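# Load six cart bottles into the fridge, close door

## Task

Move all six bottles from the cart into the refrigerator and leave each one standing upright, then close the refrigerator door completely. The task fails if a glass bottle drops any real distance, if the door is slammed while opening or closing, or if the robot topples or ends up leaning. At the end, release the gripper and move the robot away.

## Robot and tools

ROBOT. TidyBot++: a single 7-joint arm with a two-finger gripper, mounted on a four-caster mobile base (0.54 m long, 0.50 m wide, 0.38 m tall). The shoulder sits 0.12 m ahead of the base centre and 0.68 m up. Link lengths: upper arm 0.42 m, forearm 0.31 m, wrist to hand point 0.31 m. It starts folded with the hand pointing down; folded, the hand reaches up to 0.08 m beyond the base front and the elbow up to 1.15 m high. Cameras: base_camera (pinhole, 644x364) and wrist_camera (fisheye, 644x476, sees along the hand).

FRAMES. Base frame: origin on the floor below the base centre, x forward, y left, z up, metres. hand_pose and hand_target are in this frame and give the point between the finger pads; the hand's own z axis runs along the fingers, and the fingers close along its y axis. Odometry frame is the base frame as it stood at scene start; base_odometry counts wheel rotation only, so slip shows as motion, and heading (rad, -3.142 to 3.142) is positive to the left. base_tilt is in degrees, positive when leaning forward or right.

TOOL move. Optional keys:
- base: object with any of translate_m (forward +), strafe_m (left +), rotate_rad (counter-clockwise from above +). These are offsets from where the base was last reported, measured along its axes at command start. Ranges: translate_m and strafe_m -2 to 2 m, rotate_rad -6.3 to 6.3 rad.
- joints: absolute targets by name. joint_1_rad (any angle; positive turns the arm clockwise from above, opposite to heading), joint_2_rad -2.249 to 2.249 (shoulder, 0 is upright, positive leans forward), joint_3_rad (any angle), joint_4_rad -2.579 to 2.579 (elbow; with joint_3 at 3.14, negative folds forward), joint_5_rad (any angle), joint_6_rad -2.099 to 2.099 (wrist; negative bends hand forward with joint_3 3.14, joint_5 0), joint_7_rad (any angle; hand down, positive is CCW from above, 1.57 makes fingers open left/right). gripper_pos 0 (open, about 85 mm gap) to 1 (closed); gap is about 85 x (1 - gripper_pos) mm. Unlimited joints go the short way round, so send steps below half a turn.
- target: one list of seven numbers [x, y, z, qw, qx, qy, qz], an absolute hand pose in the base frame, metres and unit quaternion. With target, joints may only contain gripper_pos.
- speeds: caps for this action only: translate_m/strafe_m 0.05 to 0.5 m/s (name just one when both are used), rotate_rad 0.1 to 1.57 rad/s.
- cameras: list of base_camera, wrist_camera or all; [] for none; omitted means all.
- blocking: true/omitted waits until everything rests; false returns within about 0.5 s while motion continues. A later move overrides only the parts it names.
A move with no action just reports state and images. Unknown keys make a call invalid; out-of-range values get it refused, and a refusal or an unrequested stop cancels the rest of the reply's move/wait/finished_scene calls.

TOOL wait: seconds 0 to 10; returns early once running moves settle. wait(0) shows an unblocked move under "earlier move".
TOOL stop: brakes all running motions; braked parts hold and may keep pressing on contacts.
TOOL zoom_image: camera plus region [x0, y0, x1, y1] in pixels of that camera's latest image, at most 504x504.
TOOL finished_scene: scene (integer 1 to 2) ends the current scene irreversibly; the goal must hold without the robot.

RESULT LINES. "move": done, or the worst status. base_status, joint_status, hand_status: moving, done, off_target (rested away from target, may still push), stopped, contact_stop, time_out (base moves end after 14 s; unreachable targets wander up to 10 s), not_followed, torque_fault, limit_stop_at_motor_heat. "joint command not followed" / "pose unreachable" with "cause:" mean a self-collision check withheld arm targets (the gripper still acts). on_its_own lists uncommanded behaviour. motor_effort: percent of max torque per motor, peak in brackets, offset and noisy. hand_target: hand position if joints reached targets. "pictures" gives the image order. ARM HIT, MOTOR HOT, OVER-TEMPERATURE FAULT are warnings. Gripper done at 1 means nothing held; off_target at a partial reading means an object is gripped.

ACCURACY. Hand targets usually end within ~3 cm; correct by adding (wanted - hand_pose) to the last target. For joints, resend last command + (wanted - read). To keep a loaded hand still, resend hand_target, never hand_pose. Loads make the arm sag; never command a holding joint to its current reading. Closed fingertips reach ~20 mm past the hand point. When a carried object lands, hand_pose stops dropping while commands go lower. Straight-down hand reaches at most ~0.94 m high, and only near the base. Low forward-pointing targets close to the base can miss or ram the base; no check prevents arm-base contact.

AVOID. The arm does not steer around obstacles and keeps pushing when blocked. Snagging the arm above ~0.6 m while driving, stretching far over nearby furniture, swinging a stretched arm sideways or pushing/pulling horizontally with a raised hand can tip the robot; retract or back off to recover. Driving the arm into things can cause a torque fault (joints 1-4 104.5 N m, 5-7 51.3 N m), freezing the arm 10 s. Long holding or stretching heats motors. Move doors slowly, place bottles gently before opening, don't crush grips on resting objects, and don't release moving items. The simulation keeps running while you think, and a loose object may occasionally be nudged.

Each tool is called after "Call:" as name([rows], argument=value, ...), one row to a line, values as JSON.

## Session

Call:
move()

Scene clock: 0.00 s.
base_odometry: x=+0.000 y=+0.000 heading=+0.000
base_tilt: forward=-0.1 right=-0.1
base_status: not commanded
joint_positions: joint_1_rad=+0.038 joint_2_rad=-0.374 joint_3_rad=+3.103 joint_4_rad=-2.507 joint_5_rad=+0.010 joint_6_rad=-0.915 joint_7_rad=+1.585 gripper_pos=+0.000
joint_status: not commanded
motor_effort: joint_1_rad=-1 joint_2_rad=-2 joint_3_rad=+0 joint_4_rad=+15 joint_5_rad=-1 joint_6_rad=+1 joint_7_rad=+0
hand_pose: x=+0.2599 y=-0.0026 z=+0.5958 quat_wxyz=(+0.012, +0.999, +0.010, +0.046) (m; base frame)
hand_target: x=+0.2598 y=-0.0026 z=+0.5957 quat_wxyz=(+0.012, +0.999, +0.010, +0.046) (m; base frame)
hand_status: not commanded
pictures: base_camera, wrist_camera

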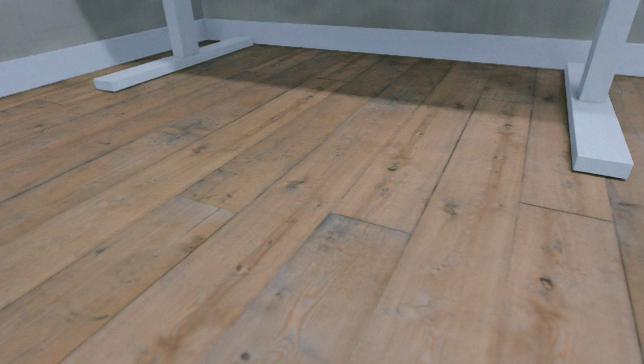

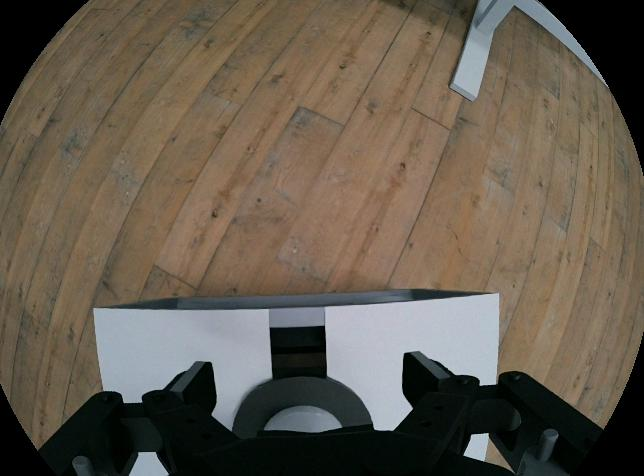

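Call:
move(joints={"joint_1_rad": -0.005, "joint_2_rad": -0.41, "joint_3_rad": 3.12, "joint_4_rad": -1.67, "joint_5_rad": 0.0, "joint_6_rad": -0.635, "joint_7_rad": 1.57})

Scene clock: 7.10 s.
move: done
base_odometry: x=+0.000 y=+0.000 heading=+0.000
base_tilt: forward=-0.1 right=-0.1
base_status: not commanded
joint_positions: joint_1_rad=+0.009 joint_2_rad=-0.390 joint_3_rad=+3.103 joint_4_rad=-1.676 joint_5_rad=+0.010 joint_6_rad=-0.677 joint_7_rad=+1.585 gripper_pos=+0.000
joint_status: all done
motor_effort: joint_1_rad=-1(2) joint_2_rad=-8(9) joint_3_rad=+0(2) joint_4_rad=+22(22) joint_5_rad=-1(2) joint_6_rad=+9(9) joint_7_rad=+0(1)
hand_pose: x=+0.5478 y=+0.0160 z=+1.0401 quat_wxyz=(+0.008, +0.831, +0.023, +0.556) (m; base frame)
hand_target: x=+0.5452 y=+0.0152 z=+1.0645 quat_wxyz=(-0.004, +0.812, +0.012, +0.584) (m; base frame)
hand_status: not commanded
pictures: base_camera, wrist_camera

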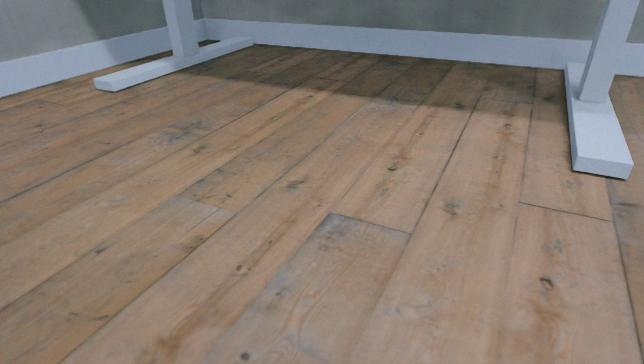

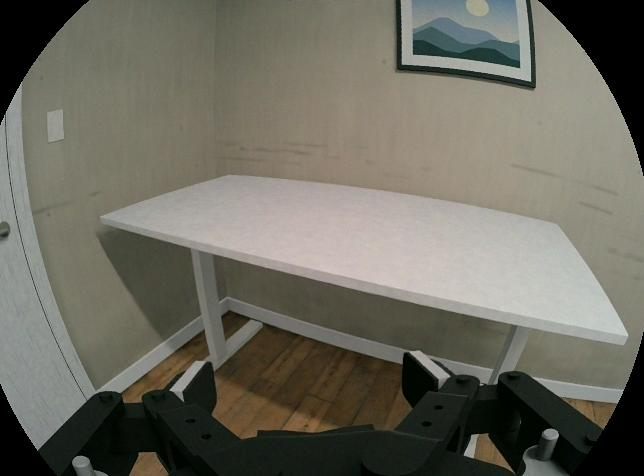

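Call:
move(base={"rotate_rad": 1.57})

Call:
move(base={"rotate_rad": 1.57})

Call:
move(base={"rotate_rad": 1.57})

Scene clock: 16.17 s.
move: done
base_odometry: x=+0.000 y=+0.000 heading=+1.570
base_tilt: forward=-0.1 right=-0.1
base_status: done
joint_positions: joint_1_rad=+0.002 joint_2_rad=-0.390 joint_3_rad=+3.107 joint_4_rad=-1.676 joint_5_rad=+0.010 joint_6_rad=-0.673 joint_7_rad=+1.585 gripper_pos=+0.000
joint_status: not commanded
motor_effort: joint_1_rad=+0(2) joint_2_rad=-8(10) joint_3_rad=+0(2) joint_4_rad=+22(22) joint_5_rad=-1(2) joint_6_rad=+8(9) joint_7_rad=+0(1)
hand_pose: x=+0.5483 y=+0.0169 z=+1.0414 quat_wxyz=(+0.006, +0.830, +0.024, +0.558) (m; base frame)
hand_target: x=+0.5452 y=+0.0152 z=+1.0645 quat_wxyz=(-0.004, +0.812, +0.012, +0.584) (m; base frame)
hand_status: not commanded
pictures: base_camera, wrist_camera

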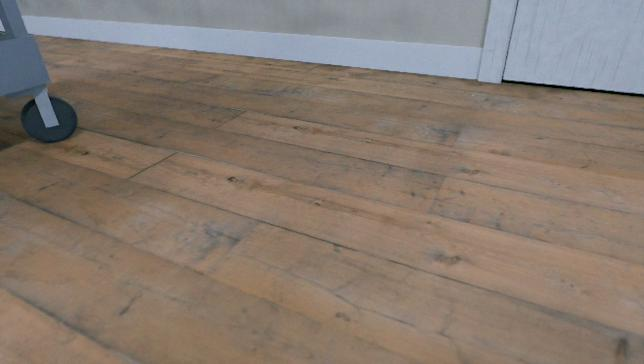

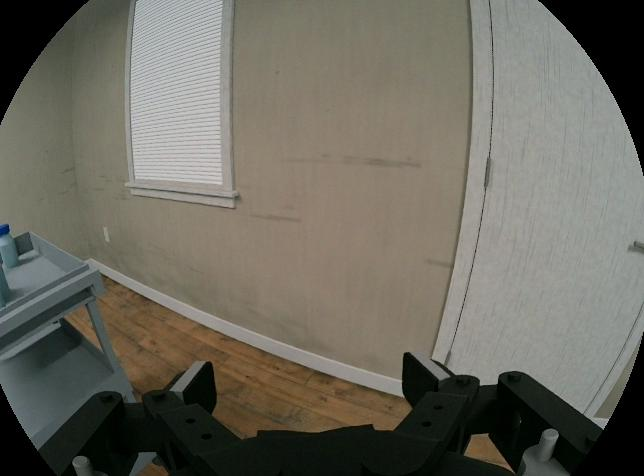

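Scene clock: 18.50 s.
move: done
base_odometry: x=+0.000 y=+0.000 heading=+3.140
base_tilt: forward=-0.1 right=-0.1
base_status: done
joint_positions: joint_1_rad=-0.001 joint_2_rad=-0.390 joint_3_rad=+3.110 joint_4_rad=-1.676 joint_5_rad=+0.010 joint_6_rad=-0.672 joint_7_rad=+1.585 gripper_pos=+0.000
joint_status: not commanded
motor_effort: joint_1_rad=+0(2) joint_2_rad=-8(10) joint_3_rad=+0(2) joint_4_rad=+22(22) joint_5_rad=-1(2) joint_6_rad=+9(9) joint_7_rad=+0(1)
hand_pose: x=+0.5484 y=+0.0167 z=+1.0415 quat_wxyz=(+0.005, +0.830, +0.024, +0.558) (m; base frame)
hand_target: x=+0.5452 y=+0.0152 z=+1.0645 quat_wxyz=(-0.004, +0.812, +0.012, +0.584) (m; base frame)
hand_status: not commanded
pictures: base_camera, wrist_camera

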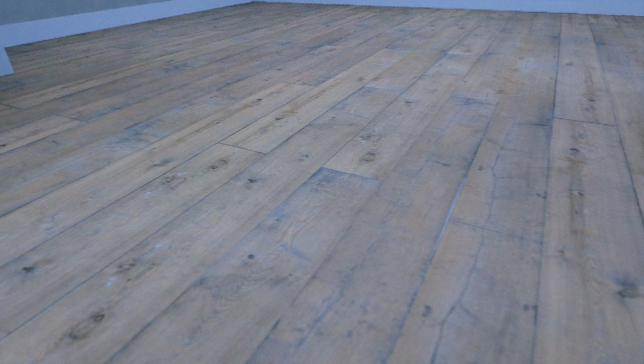

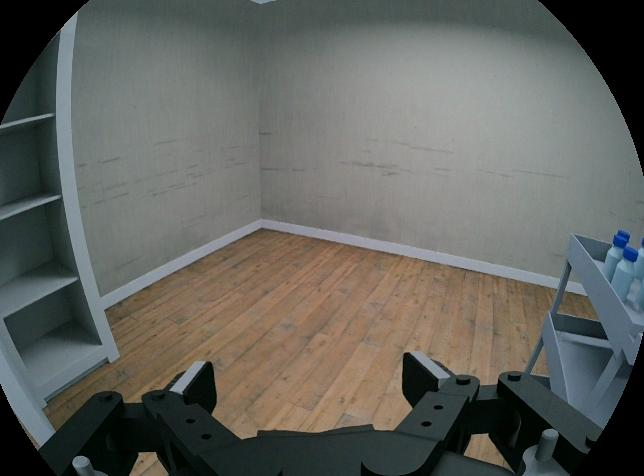

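Scene clock: 20.83 s.
move: done
base_odometry: x=+0.000 y=+0.000 heading=-1.574
base_tilt: forward=-0.1 right=-0.1
base_status: done
joint_positions: joint_1_rad=-0.003 joint_2_rad=-0.390 joint_3_rad=+3.111 joint_4_rad=-1.676 joint_5_rad=+0.010 joint_6_rad=-0.672 joint_7_rad=+1.585 gripper_pos=+0.000
joint_status: not commanded
motor_effort: joint_1_rad=+0(2) joint_2_rad=-8(10) joint_3_rad=+0(3) joint_4_rad=+22(22) joint_5_rad=-1(2) joint_6_rad=+8(9) joint_7_rad=+0(1)
hand_pose: x=+0.5484 y=+0.0166 z=+1.0416 quat_wxyz=(+0.005, +0.830, +0.023, +0.558) (m; base frame)
hand_target: x=+0.5452 y=+0.0152 z=+1.0645 quat_wxyz=(-0.004, +0.812, +0.012, +0.584) (m; base frame)
hand_status: not commanded
pictures: base_camera, wrist_camera

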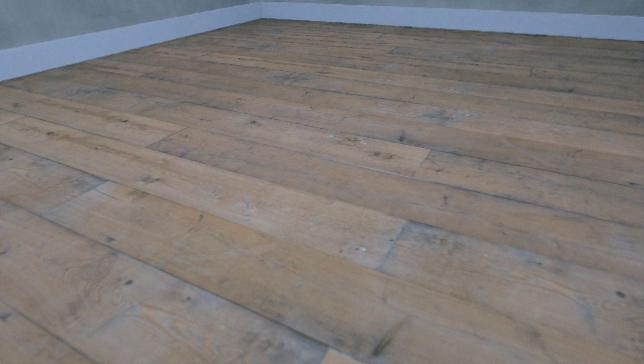

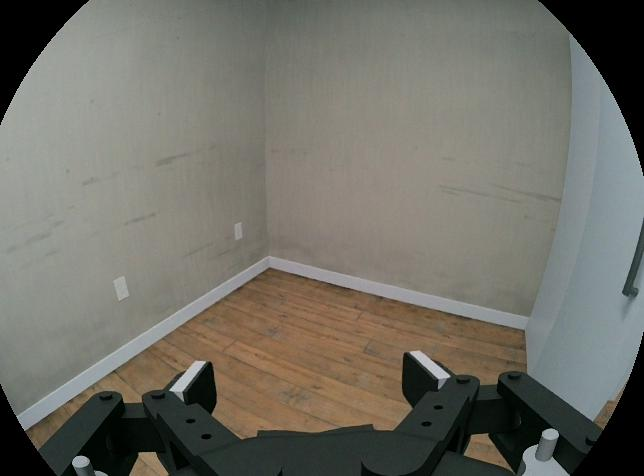

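Call:
move(base={"rotate_rad": -0.75})

Call:
move(base={"rotate_rad": -1.6})

Scene clock: 30.83 s.
move: done
base_odometry: x=+0.000 y=+0.000 heading=-2.323
base_tilt: forward=-0.1 right=-0.1
base_status: done
joint_positions: joint_1_rad=-0.003 joint_2_rad=-0.390 joint_3_rad=+3.115 joint_4_rad=-1.676 joint_5_rad=+0.010 joint_6_rad=-0.672 joint_7_rad=+1.585 gripper_pos=+0.000
joint_status: not commanded
motor_effort: joint_1_rad=+0(2) joint_2_rad=-8(9) joint_3_rad=+0(2) joint_4_rad=+22(22) joint_5_rad=-1(1) joint_6_rad=+8(9) joint_7_rad=+0(0)
hand_pose: x=+0.5485 y=+0.0149 z=+1.0417 quat_wxyz=(+0.005, +0.830, +0.022, +0.558) (m; base frame)
hand_target: x=+0.5452 y=+0.0152 z=+1.0645 quat_wxyz=(-0.004, +0.812, +0.012, +0.584) (m; base frame)
hand_status: not commanded
pictures: base_camera, wrist_camera

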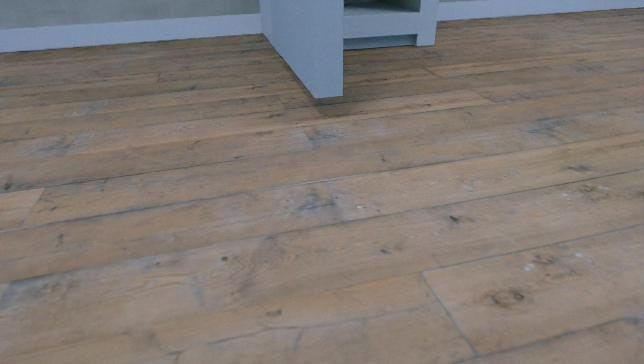

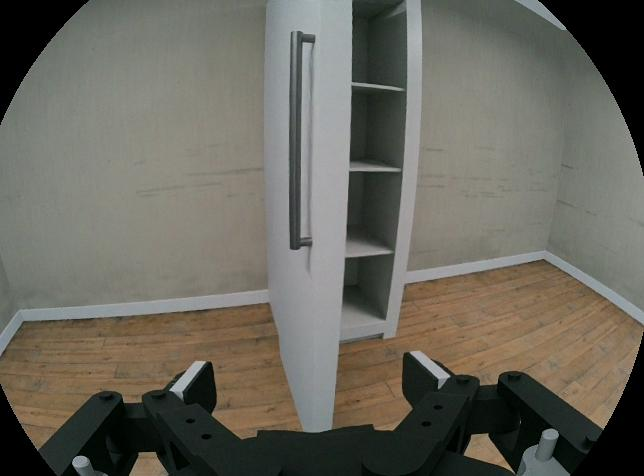

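Scene clock: 33.17 s.
move: done
base_odometry: x=+0.000 y=+0.000 heading=+2.361
base_tilt: forward=-0.1 right=-0.1
base_status: done
joint_positions: joint_1_rad=-0.003 joint_2_rad=-0.390 joint_3_rad=+3.117 joint_4_rad=-1.676 joint_5_rad=+0.010 joint_6_rad=-0.672 joint_7_rad=+1.585 gripper_pos=+0.000
joint_status: not commanded
motor_effort: joint_1_rad=-1(2) joint_2_rad=-8(10) joint_3_rad=+0(2) joint_4_rad=+22(22) joint_5_rad=-1(2) joint_6_rad=+8(9) joint_7_rad=+0(1)
hand_pose: x=+0.5485 y=+0.0139 z=+1.0418 quat_wxyz=(+0.006, +0.830, +0.021, +0.558) (m; base frame)
hand_target: x=+0.5452 y=+0.0152 z=+1.0645 quat_wxyz=(-0.004, +0.812, +0.012, +0.584) (m; base frame)
hand_status: not commanded
pictures: base_camera, wrist_camera

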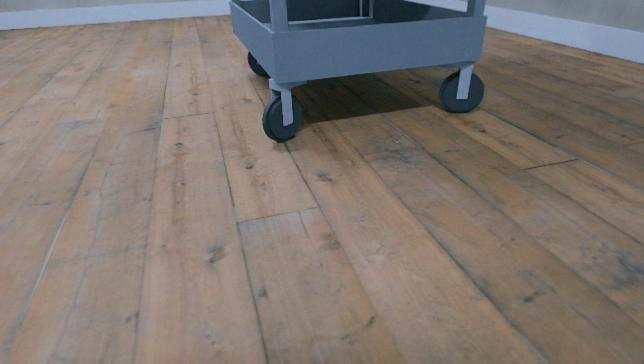

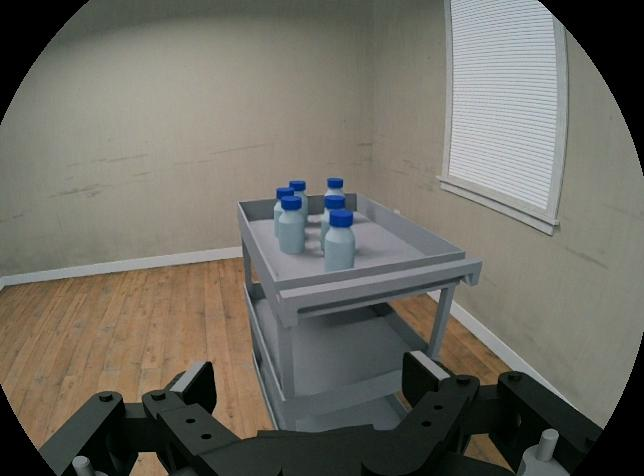

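Call:
zoom_image(camera="wrist_camera", region=[220, 150, 500, 340])

Scaled by 1.800.

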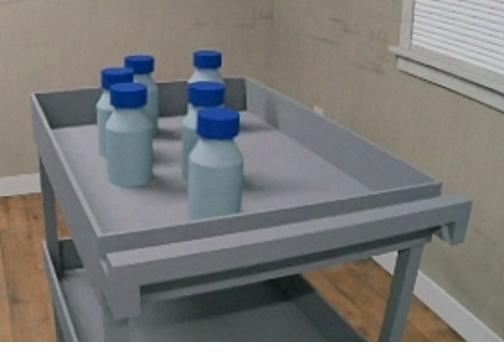

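Call:
move(base={"translate_m": 0.974, "strafe_m": 1.034, "rotate_rad": -1.161}, joints={"gripper_pos": 0.13})

Scene clock: 135.60 s.
move: done
base_odometry: x=-1.420 y=-0.049 heading=+1.200
base_tilt: forward=-0.1 right=-0.1
base_status: done
joint_positions: joint_1_rad=-0.003 joint_2_rad=-0.396 joint_3_rad=+3.117 joint_4_rad=-1.676 joint_5_rad=+0.010 joint_6_rad=-0.672 joint_7_rad=+1.585 gripper_pos=+0.130
joint_status: all done
motor_effort: joint_1_rad=-1(2) joint_2_rad=-7(9) joint_3_rad=+0(2) joint_4_rad=+22(22) joint_5_rad=-1(2) joint_6_rad=+9(9) joint_7_rad=+0(1)
hand_pose: x=+0.5463 y=+0.0139 z=+1.0445 quat_wxyz=(+0.006, +0.828, +0.021, +0.561) (m; base frame)
hand_target: x=+0.5452 y=+0.0152 z=+1.0645 quat_wxyz=(-0.004, +0.812, +0.012, +0.584) (m; base frame)
hand_status: not commanded
pictures: base_camera, wrist_camera

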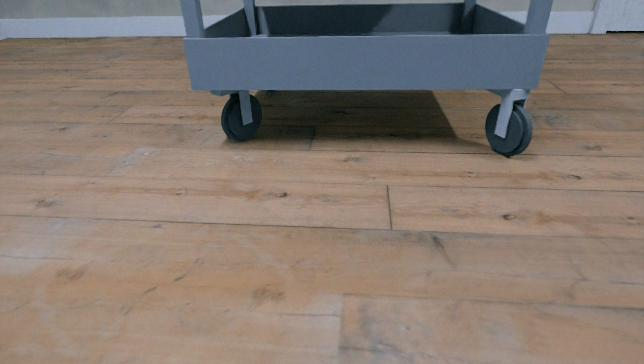

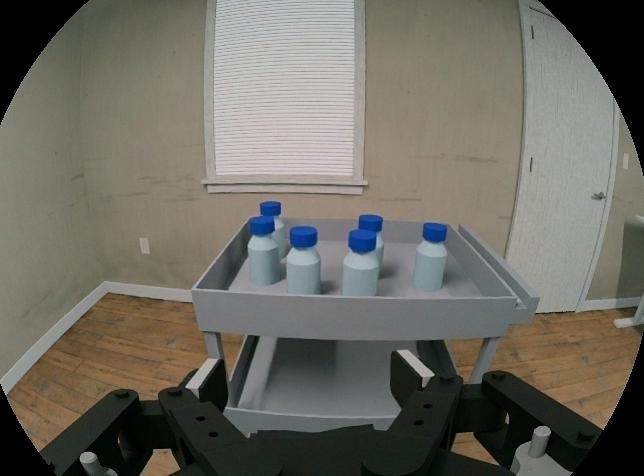

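Call:
zoom_image(camera="wrist_camera", region=[230, 180, 470, 330])

Scaled by 2.100.

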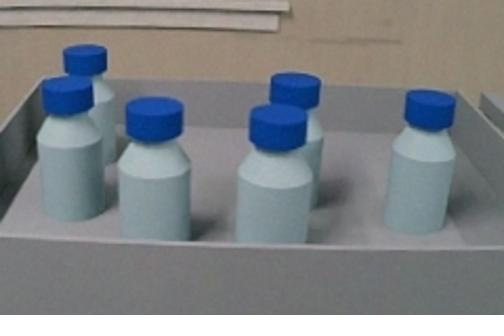

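Call:
move(base={"translate_m": 0.17}, joints={"joint_2_rad": -0.03, "joint_4_rad": -1.86, "joint_6_rad": -0.077}, cameras=["wrist_camera"])

Scene clock: 170.40 s.
move: done
base_odometry: x=-1.358 y=+0.110 heading=+1.200
base_tilt: forward=-0.1 right=-0.1
base_status: done
joint_positions: joint_1_rad=-0.003 joint_2_rad=-0.035 joint_3_rad=+3.117 joint_4_rad=-1.841 joint_5_rad=+0.010 joint_6_rad=-0.119 joint_7_rad=+1.585 gripper_pos=+0.130
joint_status: all done
motor_effort: joint_1_rad=+0(1) joint_2_rad=-22(28) joint_3_rad=-1(1) joint_4_rad=+22(25) joint_5_rad=-1(1) joint_6_rad=+8(10) joint_7_rad=-1(1)
hand_pose: x=+0.7014 y=+0.0173 z=+0.9208 quat_wxyz=(+0.000, +0.820, +0.021, +0.571) (m; base frame)
hand_target: x=+0.7036 y=+0.0171 z=+0.9191 quat_wxyz=(-0.008, +0.815, +0.011, +0.579) (m; base frame)
hand_status: not commanded
pictures: wrist_camera

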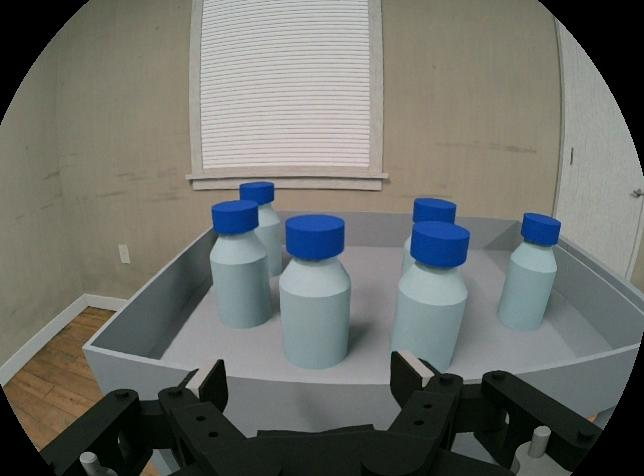

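Call:
move(base={"translate_m": 0.12, "strafe_m": -0.012}, speeds={"translate_m": 0.2}, cameras=["wrist_camera"])

Scene clock: 176.23 s.
move: done
base_odometry: x=-1.304 y=+0.217 heading=+1.200
base_tilt: forward=-0.1 right=-0.1
base_status: done
joint_positions: joint_1_rad=-0.003 joint_2_rad=-0.035 joint_3_rad=+3.117 joint_4_rad=-1.841 joint_5_rad=+0.010 joint_6_rad=-0.114 joint_7_rad=+1.585 gripper_pos=+0.130
joint_status: not commanded
motor_effort: joint_1_rad=+0(1) joint_2_rad=-22(25) joint_3_rad=-1(1) joint_4_rad=+22(23) joint_5_rad=-1(1) joint_6_rad=+9(9) joint_7_rad=+0(0)
hand_pose: x=+0.7017 y=+0.0174 z=+0.9224 quat_wxyz=(+0.000, +0.819, +0.021, +0.573) (m; base frame)
hand_target: x=+0.7036 y=+0.0171 z=+0.9191 quat_wxyz=(-0.008, +0.815, +0.011, +0.579) (m; base frame)
hand_status: not commanded
pictures: wrist_camera

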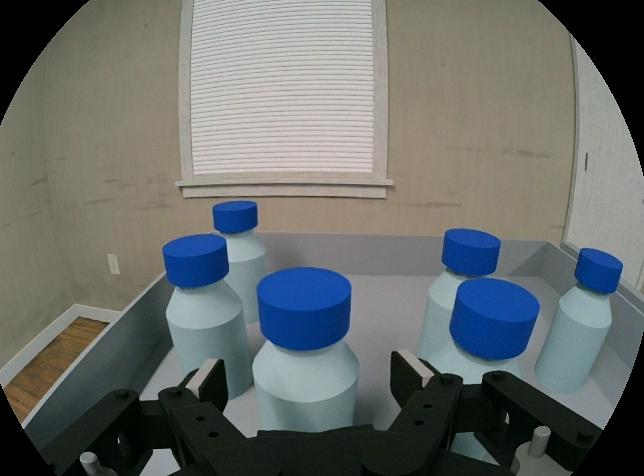

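Call:
move(base={"translate_m": 0.072, "strafe_m": 0.003}, speeds={"translate_m": 0.1}, cameras=["wrist_camera"])

Scene clock: 186.40 s.
move: done
base_odometry: x=-1.280 y=+0.285 heading=+1.200
base_tilt: forward=-0.1 right=-0.1
base_status: done
joint_positions: joint_1_rad=-0.003 joint_2_rad=-0.036 joint_3_rad=+3.117 joint_4_rad=-1.841 joint_5_rad=+0.010 joint_6_rad=-0.114 joint_7_rad=+1.585 gripper_pos=+0.130
joint_status: not commanded
motor_effort: joint_1_rad=+0(2) joint_2_rad=-22(25) joint_3_rad=+0(1) joint_4_rad=+22(23) joint_5_rad=-1(1) joint_6_rad=+8(10) joint_7_rad=+0(1)
hand_pose: x=+0.7017 y=+0.0174 z=+0.9227 quat_wxyz=(+0.000, +0.819, +0.021, +0.574) (m; base frame)
hand_target: x=+0.7036 y=+0.0171 z=+0.9191 quat_wxyz=(-0.008, +0.815, +0.011, +0.579) (m; base frame)
hand_status: not commanded
pictures: wrist_camera

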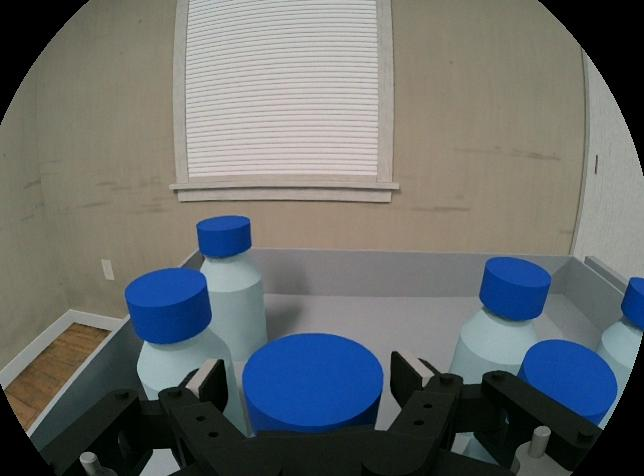

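Call:
move(base={"translate_m": 0.006}, speeds={"translate_m": 0.05}, cameras=[])

Call:
move(joints={"gripper_pos": 0.55})

Scene clock: 196.97 s.
move: done
base_odometry: x=-1.278 y=+0.291 heading=+1.200
base_tilt: forward=-0.1 right=-0.1
base_status: done
joint_positions: joint_1_rad=-0.003 joint_2_rad=-0.035 joint_3_rad=+3.117 joint_4_rad=-1.841 joint_5_rad=+0.010 joint_6_rad=-0.114 joint_7_rad=+1.585 gripper_pos=+0.130
joint_status: not commanded
motor_effort: joint_1_rad=+0(1) joint_2_rad=-22(26) joint_3_rad=+0(1) joint_4_rad=+22(23) joint_5_rad=-1(1) joint_6_rad=+9(9) joint_7_rad=+0(0)
hand_pose: x=+0.7018 y=+0.0174 z=+0.9227 quat_wxyz=(+0.000, +0.819, +0.021, +0.574) (m; base frame)
hand_target: x=+0.7036 y=+0.0171 z=+0.9191 quat_wxyz=(-0.008, +0.815, +0.011, +0.579) (m; base frame)
hand_status: not commanded
pictures: none
No camera images: "cameras" was empty.

Scene clock: 197.73 s.
move: off_target
base_odometry: x=-1.278 y=+0.291 heading=+1.200
base_tilt: forward=-0.1 right=-0.1
base_status: not commanded
joint_positions: joint_1_rad=-0.003 joint_2_rad=-0.035 joint_3_rad=+3.117 joint_4_rad=-1.841 joint_5_rad=+0.010 joint_6_rad=-0.113 joint_7_rad=+1.585 gripper_pos=+0.420
joint_status: gripper_pos off_target (ended at +0.420, target +0.550)
motor_effort: joint_1_rad=+0(1) joint_2_rad=-21(23) joint_3_rad=+0(1) joint_4_rad=+22(22) joint_5_rad=-1(1) joint_6_rad=+8(9) joint_7_rad=+0(1)
hand_pose: x=+0.7019 y=+0.0174 z=+0.9229 quat_wxyz=(+0.000, +0.819, +0.021, +0.574) (m; base frame)
hand_target: x=+0.7036 y=+0.0171 z=+0.9191 quat_wxyz=(-0.008, +0.815, +0.011, +0.579) (m; base frame)
hand_status: not commanded
pictures: base_camera, wrist_camera

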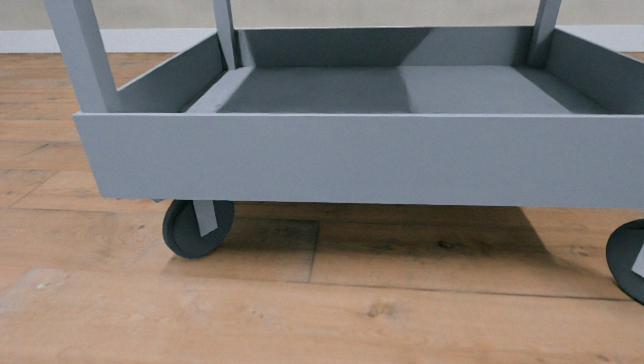

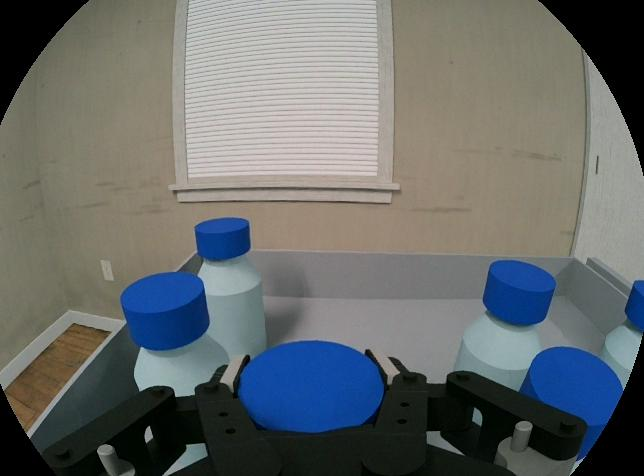

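Call:
move(joints={"joint_4_rad": -1.40, "joint_6_rad": -0.55}, cameras=["wrist_camera"])

Scene clock: 204.30 s.
move: done
base_odometry: x=-1.278 y=+0.291 heading=+1.200
base_tilt: forward=-0.1 right=-0.1
base_status: not commanded
joint_positions: joint_1_rad=-0.003 joint_2_rad=-0.028 joint_3_rad=+3.117 joint_4_rad=-1.427 joint_5_rad=+0.010 joint_6_rad=-0.531 joint_7_rad=+1.585 gripper_pos=+0.420
joint_status: all done
motor_effort: joint_1_rad=+0(1) joint_2_rad=-26(29) joint_3_rad=+0(1) joint_4_rad=+26(29) joint_5_rad=-1(1) joint_6_rad=+12(13) joint_7_rad=+0(1)
hand_pose: x=+0.7080 y=+0.0163 z=+1.0465 quat_wxyz=(+0.001, +0.822, +0.020, +0.569) (m; base frame)
hand_target: x=+0.7064 y=+0.0172 z=+1.0585 quat_wxyz=(-0.008, +0.819, +0.011, +0.573) (m; base frame)
hand_status: not commanded
pictures: wrist_camera

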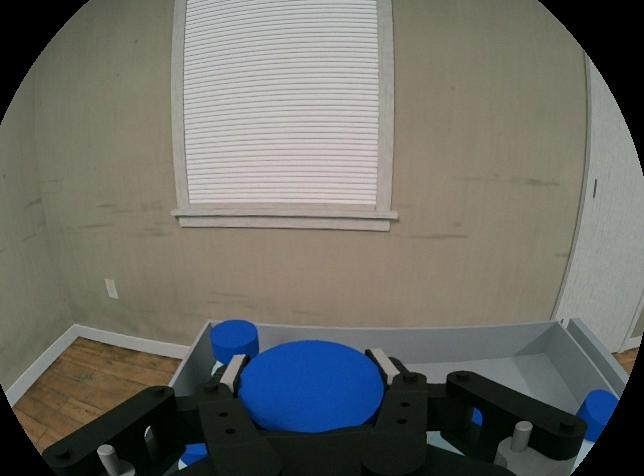

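Call:
move(base={"translate_m": -0.45}, joints={"joint_2_rad": -0.41, "joint_4_rad": -1.67, "joint_6_rad": -0.635}, cameras=[])

Call:
move(base={"translate_m": 0.2, "strafe_m": -0.27, "rotate_rad": -3.13}, speeds={"translate_m": 0.3, "rotate_rad": 1.2})

Scene clock: 223.07 s.
move: done
base_odometry: x=-1.441 y=-0.128 heading=+1.200
base_tilt: forward=-0.1 right=-0.1
base_status: done
joint_positions: joint_1_rad=-0.003 joint_2_rad=-0.395 joint_3_rad=+3.117 joint_4_rad=-1.665 joint_5_rad=+0.010 joint_6_rad=-0.622 joint_7_rad=+1.585 gripper_pos=+0.420
joint_status: all done
motor_effort: joint_1_rad=+0(2) joint_2_rad=-11(31) joint_3_rad=+0(3) joint_4_rad=+26(27) joint_5_rad=-1(1) joint_6_rad=+11(13) joint_7_rad=+0(0)
hand_pose: x=+0.5524 y=+0.0145 z=+1.0648 quat_wxyz=(+0.005, +0.811, +0.021, +0.585) (m; base frame)
hand_target: x=+0.5452 y=+0.0152 z=+1.0645 quat_wxyz=(-0.004, +0.812, +0.012, +0.584) (m; base frame)
hand_status: not commanded
pictures: none
No camera images: "cameras" was empty.

Scene clock: 226.83 s.
move: done
base_odometry: x=-1.117 y=-0.040 heading=-1.930
base_tilt: forward=-0.1 right=-0.1
base_status: done
joint_positions: joint_1_rad=-0.005 joint_2_rad=-0.393 joint_3_rad=+3.115 joint_4_rad=-1.666 joint_5_rad=+0.010 joint_6_rad=-0.623 joint_7_rad=+1.585 gripper_pos=+0.420
joint_status: not commanded
motor_effort: joint_1_rad=+0(3) joint_2_rad=-11(16) joint_3_rad=+0(5) joint_4_rad=+26(27) joint_5_rad=-1(2) joint_6_rad=+11(12) joint_7_rad=+0(1)
hand_pose: x=+0.5527 y=+0.0163 z=+1.0636 quat_wxyz=(+0.004, +0.812, +0.023, +0.584) (m; base frame)
hand_target: x=+0.5452 y=+0.0152 z=+1.0645 quat_wxyz=(-0.004, +0.812, +0.012, +0.584) (m; base frame)
hand_status: not commanded
pictures: base_camera, wrist_camera

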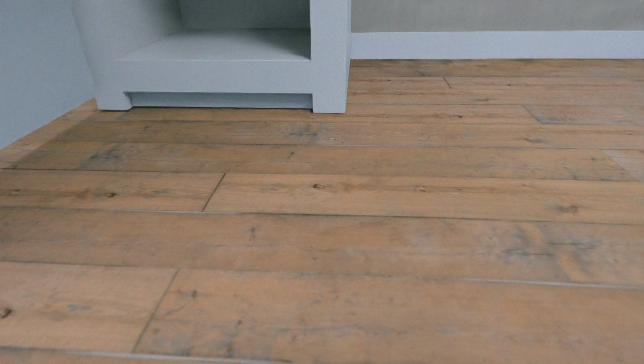

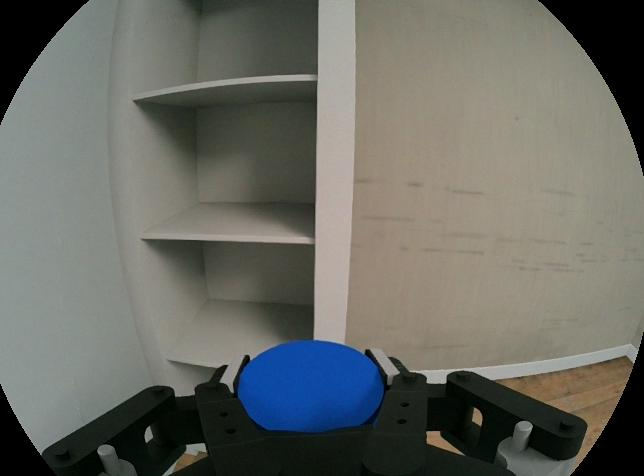

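Call:
zoom_image(camera="base_camera", region=[60, 30, 380, 130])

Call:
zoom_image(camera="base_camera", region=[340, 20, 644, 110])

Scaled by 1.575.

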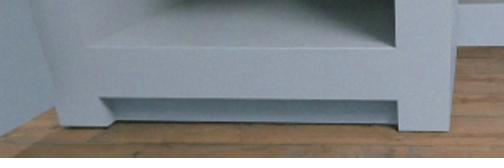

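Scaled by 1.658.

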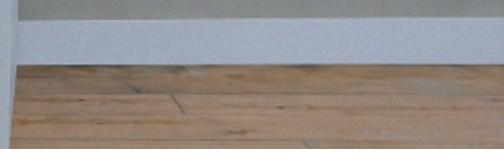

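Call:
move(base={"translate_m": 0.15, "strafe_m": 0.187, "rotate_rad": -0.045}, speeds={"translate_m": 0.3}, joints={"joint_2_rad": -0.02, "joint_4_rad": -1.22, "joint_6_rad": -0.6})

Scene clock: 307.03 s.
move: done
base_odometry: x=-0.995 y=-0.246 heading=-1.975
base_tilt: forward=-0.1 right=-0.1
base_status: done
joint_positions: joint_1_rad=-0.005 joint_2_rad=-0.008 joint_3_rad=+3.119 joint_4_rad=-1.249 joint_5_rad=+0.010 joint_6_rad=-0.623 joint_7_rad=+1.585 gripper_pos=+0.420
joint_status: all done
motor_effort: joint_1_rad=+0(3) joint_2_rad=-26(31) joint_3_rad=-1(3) joint_4_rad=+26(27) joint_5_rad=-1(2) joint_6_rad=+12(13) joint_7_rad=+0(0)
hand_pose: x=+0.7106 y=+0.0157 z=+1.1143 quat_wxyz=(+0.001, +0.803, +0.018, +0.596) (m; base frame)
hand_target: x=+0.7062 y=+0.0172 z=+1.1457 quat_wxyz=(-0.008, +0.783, +0.010, +0.622) (m; base frame)
hand_status: not commanded
pictures: base_camera, wrist_camera

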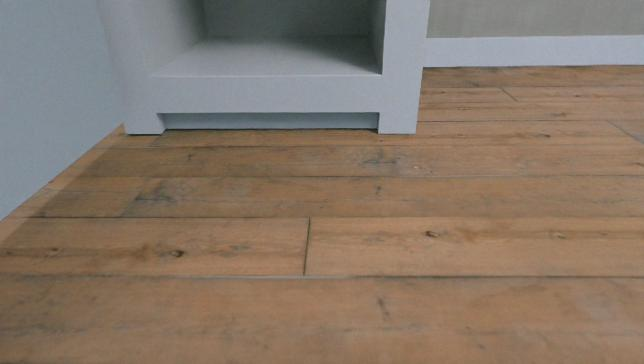

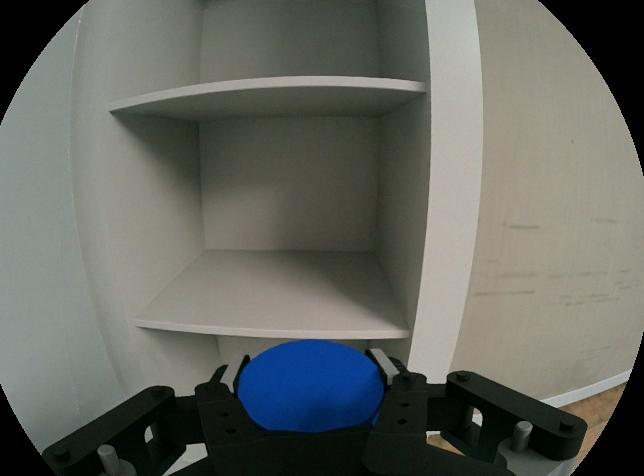

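Call:
move(base={"translate_m": 0.72, "rotate_rad": 0.01}, speeds={"translate_m": 0.25})

Scene clock: 333.13 s.
move: done
base_odometry: x=-1.278 y=-0.908 heading=-1.965
base_tilt: forward=-0.1 right=-0.1
base_status: done
joint_positions: joint_1_rad=-0.005 joint_2_rad=-0.007 joint_3_rad=+3.119 joint_4_rad=-1.247 joint_5_rad=+0.010 joint_6_rad=-0.623 joint_7_rad=+1.585 gripper_pos=+0.420
joint_status: not commanded
motor_effort: joint_1_rad=-1(3) joint_2_rad=-26(31) joint_3_rad=+0(3) joint_4_rad=+26(27) joint_5_rad=-1(2) joint_6_rad=+13(14) joint_7_rad=+0(1)
hand_pose: x=+0.7111 y=+0.0156 z=+1.1150 quat_wxyz=(+0.001, +0.802, +0.018, +0.597) (m; base frame)
hand_target: x=+0.7062 y=+0.0172 z=+1.1457 quat_wxyz=(-0.008, +0.783, +0.010, +0.622) (m; base frame)
hand_status: not commanded
pictures: base_camera, wrist_camera

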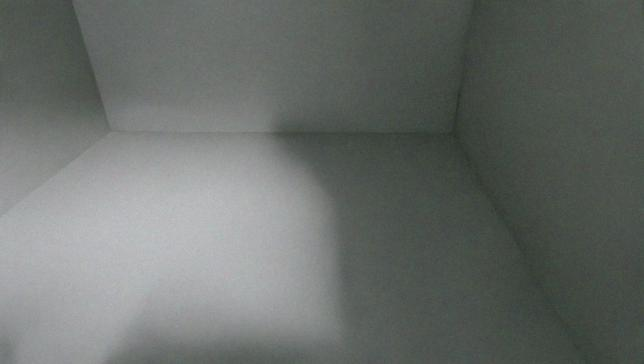

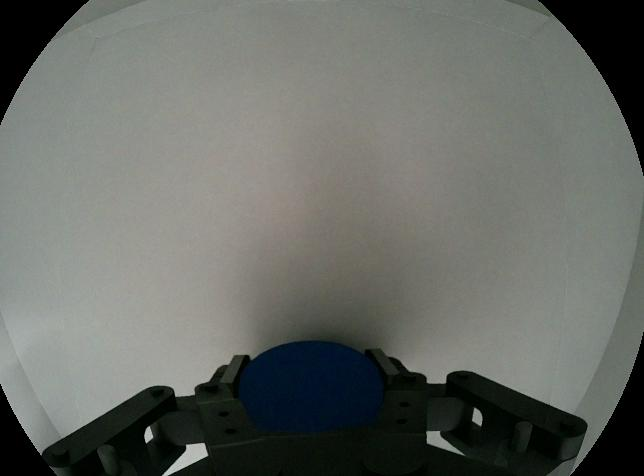

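Call:
move(joints={"joint_4_rad": -1.33, "joint_6_rad": -0.51}, cameras=[])

Call:
move(joints={"joint_4_rad": -1.355, "joint_6_rad": -0.485}, cameras=["wrist_camera"])

Scene clock: 351.90 s.
move: done
base_odometry: x=-1.278 y=-0.908 heading=-1.965
base_tilt: forward=-0.1 right=-0.1
base_status: not commanded
joint_positions: joint_1_rad=-0.005 joint_2_rad=-0.011 joint_3_rad=+3.119 joint_4_rad=-1.328 joint_5_rad=+0.010 joint_6_rad=-0.574 joint_7_rad=+1.585 gripper_pos=+0.420
joint_status: all done
motor_effort: joint_1_rad=+0(1) joint_2_rad=-27(28) joint_3_rad=+0(1) joint_4_rad=+26(28) joint_5_rad=-1(1) joint_6_rad=+13(14) joint_7_rad=+0(1)
hand_pose: x=+0.7137 y=+0.0159 z=+1.0834 quat_wxyz=(+0.001, +0.811, +0.019, +0.585) (m; base frame)
hand_target: x=+0.7155 y=+0.0174 z=+1.1068 quat_wxyz=(-0.008, +0.789, +0.010, +0.614) (m; base frame)
hand_status: not commanded
pictures: none
No camera images: "cameras" was empty.

Scene clock: 352.50 s.
move: done
base_odometry: x=-1.278 y=-0.908 heading=-1.965
base_tilt: forward=-0.1 right=-0.1
base_status: not commanded
joint_positions: joint_1_rad=-0.005 joint_2_rad=-0.012 joint_3_rad=+3.119 joint_4_rad=-1.349 joint_5_rad=+0.010 joint_6_rad=-0.550 joint_7_rad=+1.585 gripper_pos=+0.420
joint_status: all done
motor_effort: joint_1_rad=+0(1) joint_2_rad=-25(26) joint_3_rad=+0(0) joint_4_rad=+26(27) joint_5_rad=-1(1) joint_6_rad=+14(14) joint_7_rad=+0(0)
hand_pose: x=+0.7151 y=+0.0160 z=+1.0789 quat_wxyz=(+0.001, +0.809, +0.019, +0.587) (m; base frame)
hand_target: x=+0.7174 y=+0.0174 z=+1.0991 quat_wxyz=(-0.008, +0.789, +0.010, +0.614) (m; base frame)
hand_status: not commanded
pictures: wrist_camera

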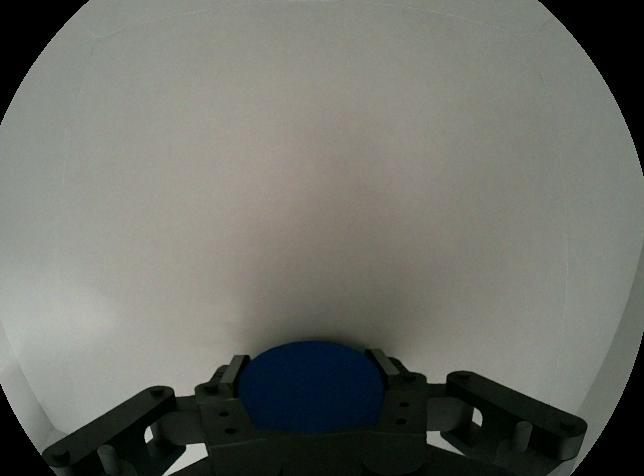

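Call:
move(joints={"joint_4_rad": -1.385, "joint_6_rad": -0.455}, cameras=[])

Call:
move(joints={"joint_4_rad": -1.40, "joint_6_rad": -0.44}, cameras=[])

Call:
move(joints={"joint_4_rad": -1.415, "joint_6_rad": -0.425}, cameras=[])

Call:
move(joints={"joint_4_rad": -1.43, "joint_6_rad": -0.41}, cameras=[])

Scene clock: 362.17 s.
move: done
base_odometry: x=-1.278 y=-0.908 heading=-1.965
base_tilt: forward=-0.1 right=-0.1
base_status: not commanded
joint_positions: joint_1_rad=-0.005 joint_2_rad=-0.015 joint_3_rad=+3.119 joint_4_rad=-1.378 joint_5_rad=+0.010 joint_6_rad=-0.523 joint_7_rad=+1.585 gripper_pos=+0.420
joint_status: all done
motor_effort: joint_1_rad=+0(1) joint_2_rad=-23(24) joint_3_rad=+0(1) joint_4_rad=+26(27) joint_5_rad=+0(1) joint_6_rad=+14(15) joint_7_rad=+0(1)
hand_pose: x=+0.7158 y=+0.0161 z=+1.0709 quat_wxyz=(+0.001, +0.809, +0.019, +0.587) (m; base frame)
hand_target: x=+0.7195 y=+0.0175 z=+1.0899 quat_wxyz=(-0.008, +0.789, +0.010, +0.614) (m; base frame)
hand_status: not commanded
pictures: none
No camera images: "cameras" was empty.

Scene clock: 362.73 s.
move: done
base_odometry: x=-1.278 y=-0.908 heading=-1.965
base_tilt: forward=-0.1 right=-0.1
base_status: not commanded
joint_positions: joint_1_rad=-0.005 joint_2_rad=-0.016 joint_3_rad=+3.119 joint_4_rad=-1.390 joint_5_rad=+0.010 joint_6_rad=-0.509 joint_7_rad=+1.585 gripper_pos=+0.420
joint_status: all done
motor_effort: joint_1_rad=+1(1) joint_2_rad=-21(22) joint_3_rad=+0(1) joint_4_rad=+26(26) joint_5_rad=-1(1) joint_6_rad=+13(15) joint_7_rad=+0(0)
hand_pose: x=+0.7162 y=+0.0162 z=+1.0685 quat_wxyz=(+0.001, +0.808, +0.019, +0.589) (m; base frame)
hand_target: x=+0.7204 y=+0.0175 z=+1.0853 quat_wxyz=(-0.008, +0.789, +0.010, +0.614) (m; base frame)
hand_status: not commanded
pictures: none
No camera images: "cameras" was empty.

Scene clock: 363.30 s.
move: done
base_odometry: x=-1.278 y=-0.908 heading=-1.965
base_tilt: forward=-0.1 right=-0.1
base_status: not commanded
joint_positions: joint_1_rad=-0.005 joint_2_rad=-0.017 joint_3_rad=+3.119 joint_4_rad=-1.404 joint_5_rad=+0.010 joint_6_rad=-0.492 joint_7_rad=+1.585 gripper_pos=+0.420
joint_status: all done
motor_effort: joint_1_rad=+0(1) joint_2_rad=-21(22) joint_3_rad=+0(0) joint_4_rad=+25(26) joint_5_rad=-1(1) joint_6_rad=+13(14) joint_7_rad=+0(0)
hand_pose: x=+0.7171 y=+0.0162 z=+1.0656 quat_wxyz=(+0.001, +0.807, +0.019, +0.590) (m; base frame)
hand_target: x=+0.7213 y=+0.0175 z=+1.0807 quat_wxyz=(-0.008, +0.789, +0.010, +0.614) (m; base frame)
hand_status: not commanded
pictures: none
No camera images: "cameras" was empty.

Scene clock: 363.87 s.
move: done
base_odometry: x=-1.278 y=-0.908 heading=-1.965
base_tilt: forward=-0.1 right=-0.1
base_status: not commanded
joint_positions: joint_1_rad=-0.005 joint_2_rad=-0.020 joint_3_rad=+3.119 joint_4_rad=-1.416 joint_5_rad=+0.010 joint_6_rad=-0.474 joint_7_rad=+1.585 gripper_pos=+0.420
joint_status: all done
motor_effort: joint_1_rad=+0(1) joint_2_rad=-19(21) joint_3_rad=+0(1) joint_4_rad=+25(25) joint_5_rad=-1(1) joint_6_rad=+13(14) joint_7_rad=+0(0)
hand_pose: x=+0.7172 y=+0.0163 z=+1.0657 quat_wxyz=(+0.001, +0.804, +0.019, +0.594) (m; base frame)
hand_target: x=+0.7221 y=+0.0176 z=+1.0760 quat_wxyz=(-0.008, +0.789, +0.010, +0.614) (m; base frame)
hand_status: not commanded
pictures: none
No camera images: "cameras" was empty.

Call:
move(joints={"joint_4_rad": -1.445, "joint_6_rad": -0.41}, cameras=[])

Call:
move(joints={"joint_4_rad": -1.46, "joint_6_rad": -0.41}, cameras=["wrist_camera"])

Scene clock: 369.83 s.
move: done
base_odometry: x=-1.278 y=-0.908 heading=-1.965
base_tilt: forward=-0.1 right=-0.1
base_status: not commanded
joint_positions: joint_1_rad=-0.005 joint_2_rad=-0.022 joint_3_rad=+3.119 joint_4_rad=-1.422 joint_5_rad=+0.010 joint_6_rad=-0.464 joint_7_rad=+1.585 gripper_pos=+0.420
joint_status: all done
motor_effort: joint_1_rad=+0(1) joint_2_rad=-19(19) joint_3_rad=+0(1) joint_4_rad=+23(24) joint_5_rad=-1(1) joint_6_rad=+11(13) joint_7_rad=+0(1)
hand_pose: x=+0.7171 y=+0.0164 z=+1.0656 quat_wxyz=(+0.001, +0.803, +0.019, +0.596) (m; base frame)
hand_target: x=+0.7216 y=+0.0175 z=+1.0669 quat_wxyz=(-0.008, +0.794, +0.010, +0.608) (m; base frame)
hand_status: not commanded
pictures: none
No camera images: "cameras" was empty.

Scene clock: 370.37 s.
move: done
base_odometry: x=-1.278 y=-0.908 heading=-1.965
base_tilt: forward=-0.1 right=-0.1
base_status: not commanded
joint_positions: joint_1_rad=-0.005 joint_2_rad=-0.025 joint_3_rad=+3.119 joint_4_rad=-1.430 joint_5_rad=+0.010 joint_6_rad=-0.455 joint_7_rad=+1.585 gripper_pos=+0.420
joint_status: all done
motor_effort: joint_1_rad=-1(1) joint_2_rad=-18(19) joint_3_rad=-1(1) joint_4_rad=+22(23) joint_5_rad=-1(1) joint_6_rad=+10(12) joint_7_rad=+0(1)
hand_pose: x=+0.7162 y=+0.0164 z=+1.0656 quat_wxyz=(+0.001, +0.801, +0.019, +0.598) (m; base frame)
hand_target: x=+0.7210 y=+0.0175 z=+1.0577 quat_wxyz=(-0.008, +0.799, +0.010, +0.602) (m; base frame)
hand_status: not commanded
pictures: wrist_camera

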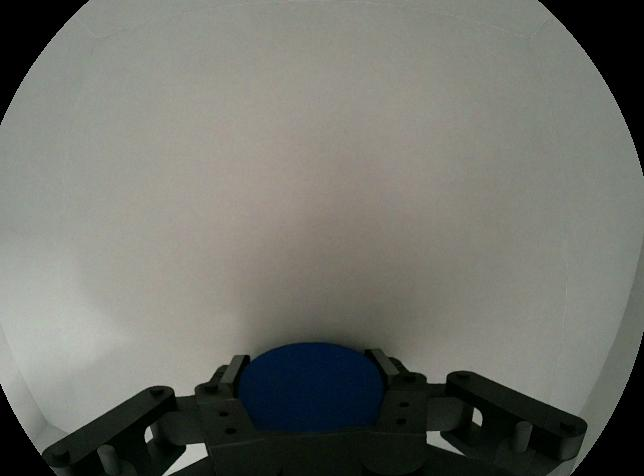

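Call:
move(joints={"joint_4_rad": -1.415, "joint_6_rad": -0.50}, cameras=["wrist_camera"])

Scene clock: 388.30 s.
move: done
base_odometry: x=-1.278 y=-0.908 heading=-1.965
base_tilt: forward=-0.1 right=-0.1
base_status: not commanded
joint_positions: joint_1_rad=-0.005 joint_2_rad=-0.025 joint_3_rad=+3.119 joint_4_rad=-1.413 joint_5_rad=+0.010 joint_6_rad=-0.490 joint_7_rad=+1.585 gripper_pos=+0.420
joint_status: all done
motor_effort: joint_1_rad=+0(1) joint_2_rad=-23(24) joint_3_rad=+0(1) joint_4_rad=+23(23) joint_5_rad=-1(1) joint_6_rad=+10(10) joint_7_rad=+0(1)
hand_pose: x=+0.7136 y=+0.0162 z=+1.0658 quat_wxyz=(+0.001, +0.807, +0.019, +0.591) (m; base frame)
hand_target: x=+0.7147 y=+0.0174 z=+1.0583 quat_wxyz=(-0.008, +0.812, +0.011, +0.584) (m; base frame)
hand_status: not commanded
pictures: wrist_camera

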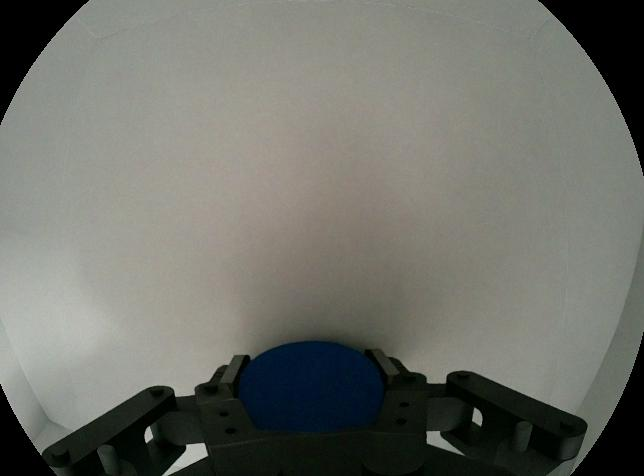

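Call:
move(joints={"joint_4_rad": -1.395, "joint_6_rad": -0.545}, cameras=["wrist_camera"])

Scene clock: 394.30 s.
move: done
base_odometry: x=-1.278 y=-0.908 heading=-1.965
base_tilt: forward=-0.1 right=-0.1
base_status: not commanded
joint_positions: joint_1_rad=-0.005 joint_2_rad=-0.025 joint_3_rad=+3.119 joint_4_rad=-1.398 joint_5_rad=+0.010 joint_6_rad=-0.522 joint_7_rad=+1.585 gripper_pos=+0.420
joint_status: all done
motor_effort: joint_1_rad=+0(1) joint_2_rad=-23(25) joint_3_rad=-1(1) joint_4_rad=+22(23) joint_5_rad=-1(1) joint_6_rad=+8(9) joint_7_rad=+0(1)
hand_pose: x=+0.7112 y=+0.0161 z=+1.0653 quat_wxyz=(+0.001, +0.812, +0.019, +0.584) (m; base frame)
hand_target: x=+0.7109 y=+0.0173 z=+1.0571 quat_wxyz=(-0.008, +0.819, +0.011, +0.573) (m; base frame)
hand_status: not commanded
pictures: wrist_camera

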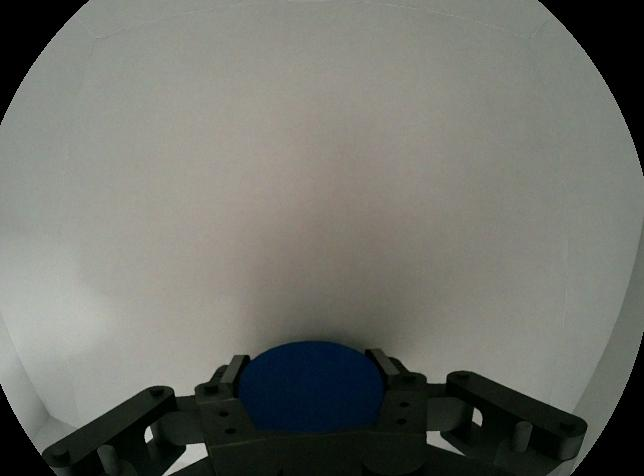

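Call:
move(joints={"joint_4_rad": -1.385, "joint_6_rad": -0.555}, cameras=[])

Call:
move(joints={"gripper_pos": 0.22}, cameras=["wrist_camera"])

Scene clock: 401.50 s.
move: done
base_odometry: x=-1.278 y=-0.908 heading=-1.965
base_tilt: forward=-0.1 right=-0.1
base_status: not commanded
joint_positions: joint_1_rad=-0.005 joint_2_rad=-0.025 joint_3_rad=+3.119 joint_4_rad=-1.394 joint_5_rad=+0.010 joint_6_rad=-0.530 joint_7_rad=+1.585 gripper_pos=+0.420
joint_status: all done
motor_effort: joint_1_rad=+0(1) joint_2_rad=-23(25) joint_3_rad=-1(1) joint_4_rad=+23(25) joint_5_rad=-1(1) joint_6_rad=+9(11) joint_7_rad=+0(0)
hand_pose: x=+0.7105 y=+0.0160 z=+1.0653 quat_wxyz=(+0.001, +0.813, +0.019, +0.582) (m; base frame)
hand_target: x=+0.7103 y=+0.0172 z=+1.0602 quat_wxyz=(-0.008, +0.819, +0.011, +0.573) (m; base frame)
hand_status: not commanded
pictures: none
No camera images: "cameras" was empty.

Scene clock: 402.23 s.
move: done
base_odometry: x=-1.278 y=-0.908 heading=-1.965
base_tilt: forward=-0.1 right=-0.1
base_status: not commanded
joint_positions: joint_1_rad=-0.005 joint_2_rad=-0.025 joint_3_rad=+3.119 joint_4_rad=-1.392 joint_5_rad=+0.010 joint_6_rad=-0.530 joint_7_rad=+1.585 gripper_pos=+0.220
joint_status: all done
motor_effort: joint_1_rad=+0(1) joint_2_rad=-22(25) joint_3_rad=+0(1) joint_4_rad=+22(24) joint_5_rad=-1(1) joint_6_rad=+8(11) joint_7_rad=+0(0)
hand_pose: x=+0.7106 y=+0.0160 z=+1.0668 quat_wxyz=(+0.001, +0.812, +0.019, +0.583) (m; base frame)
hand_target: x=+0.7103 y=+0.0172 z=+1.0602 quat_wxyz=(-0.008, +0.819, +0.011, +0.573) (m; base frame)
hand_status: not commanded
pictures: wrist_camera

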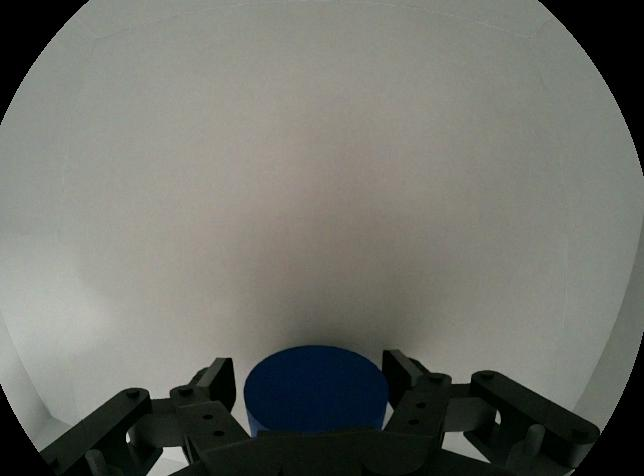

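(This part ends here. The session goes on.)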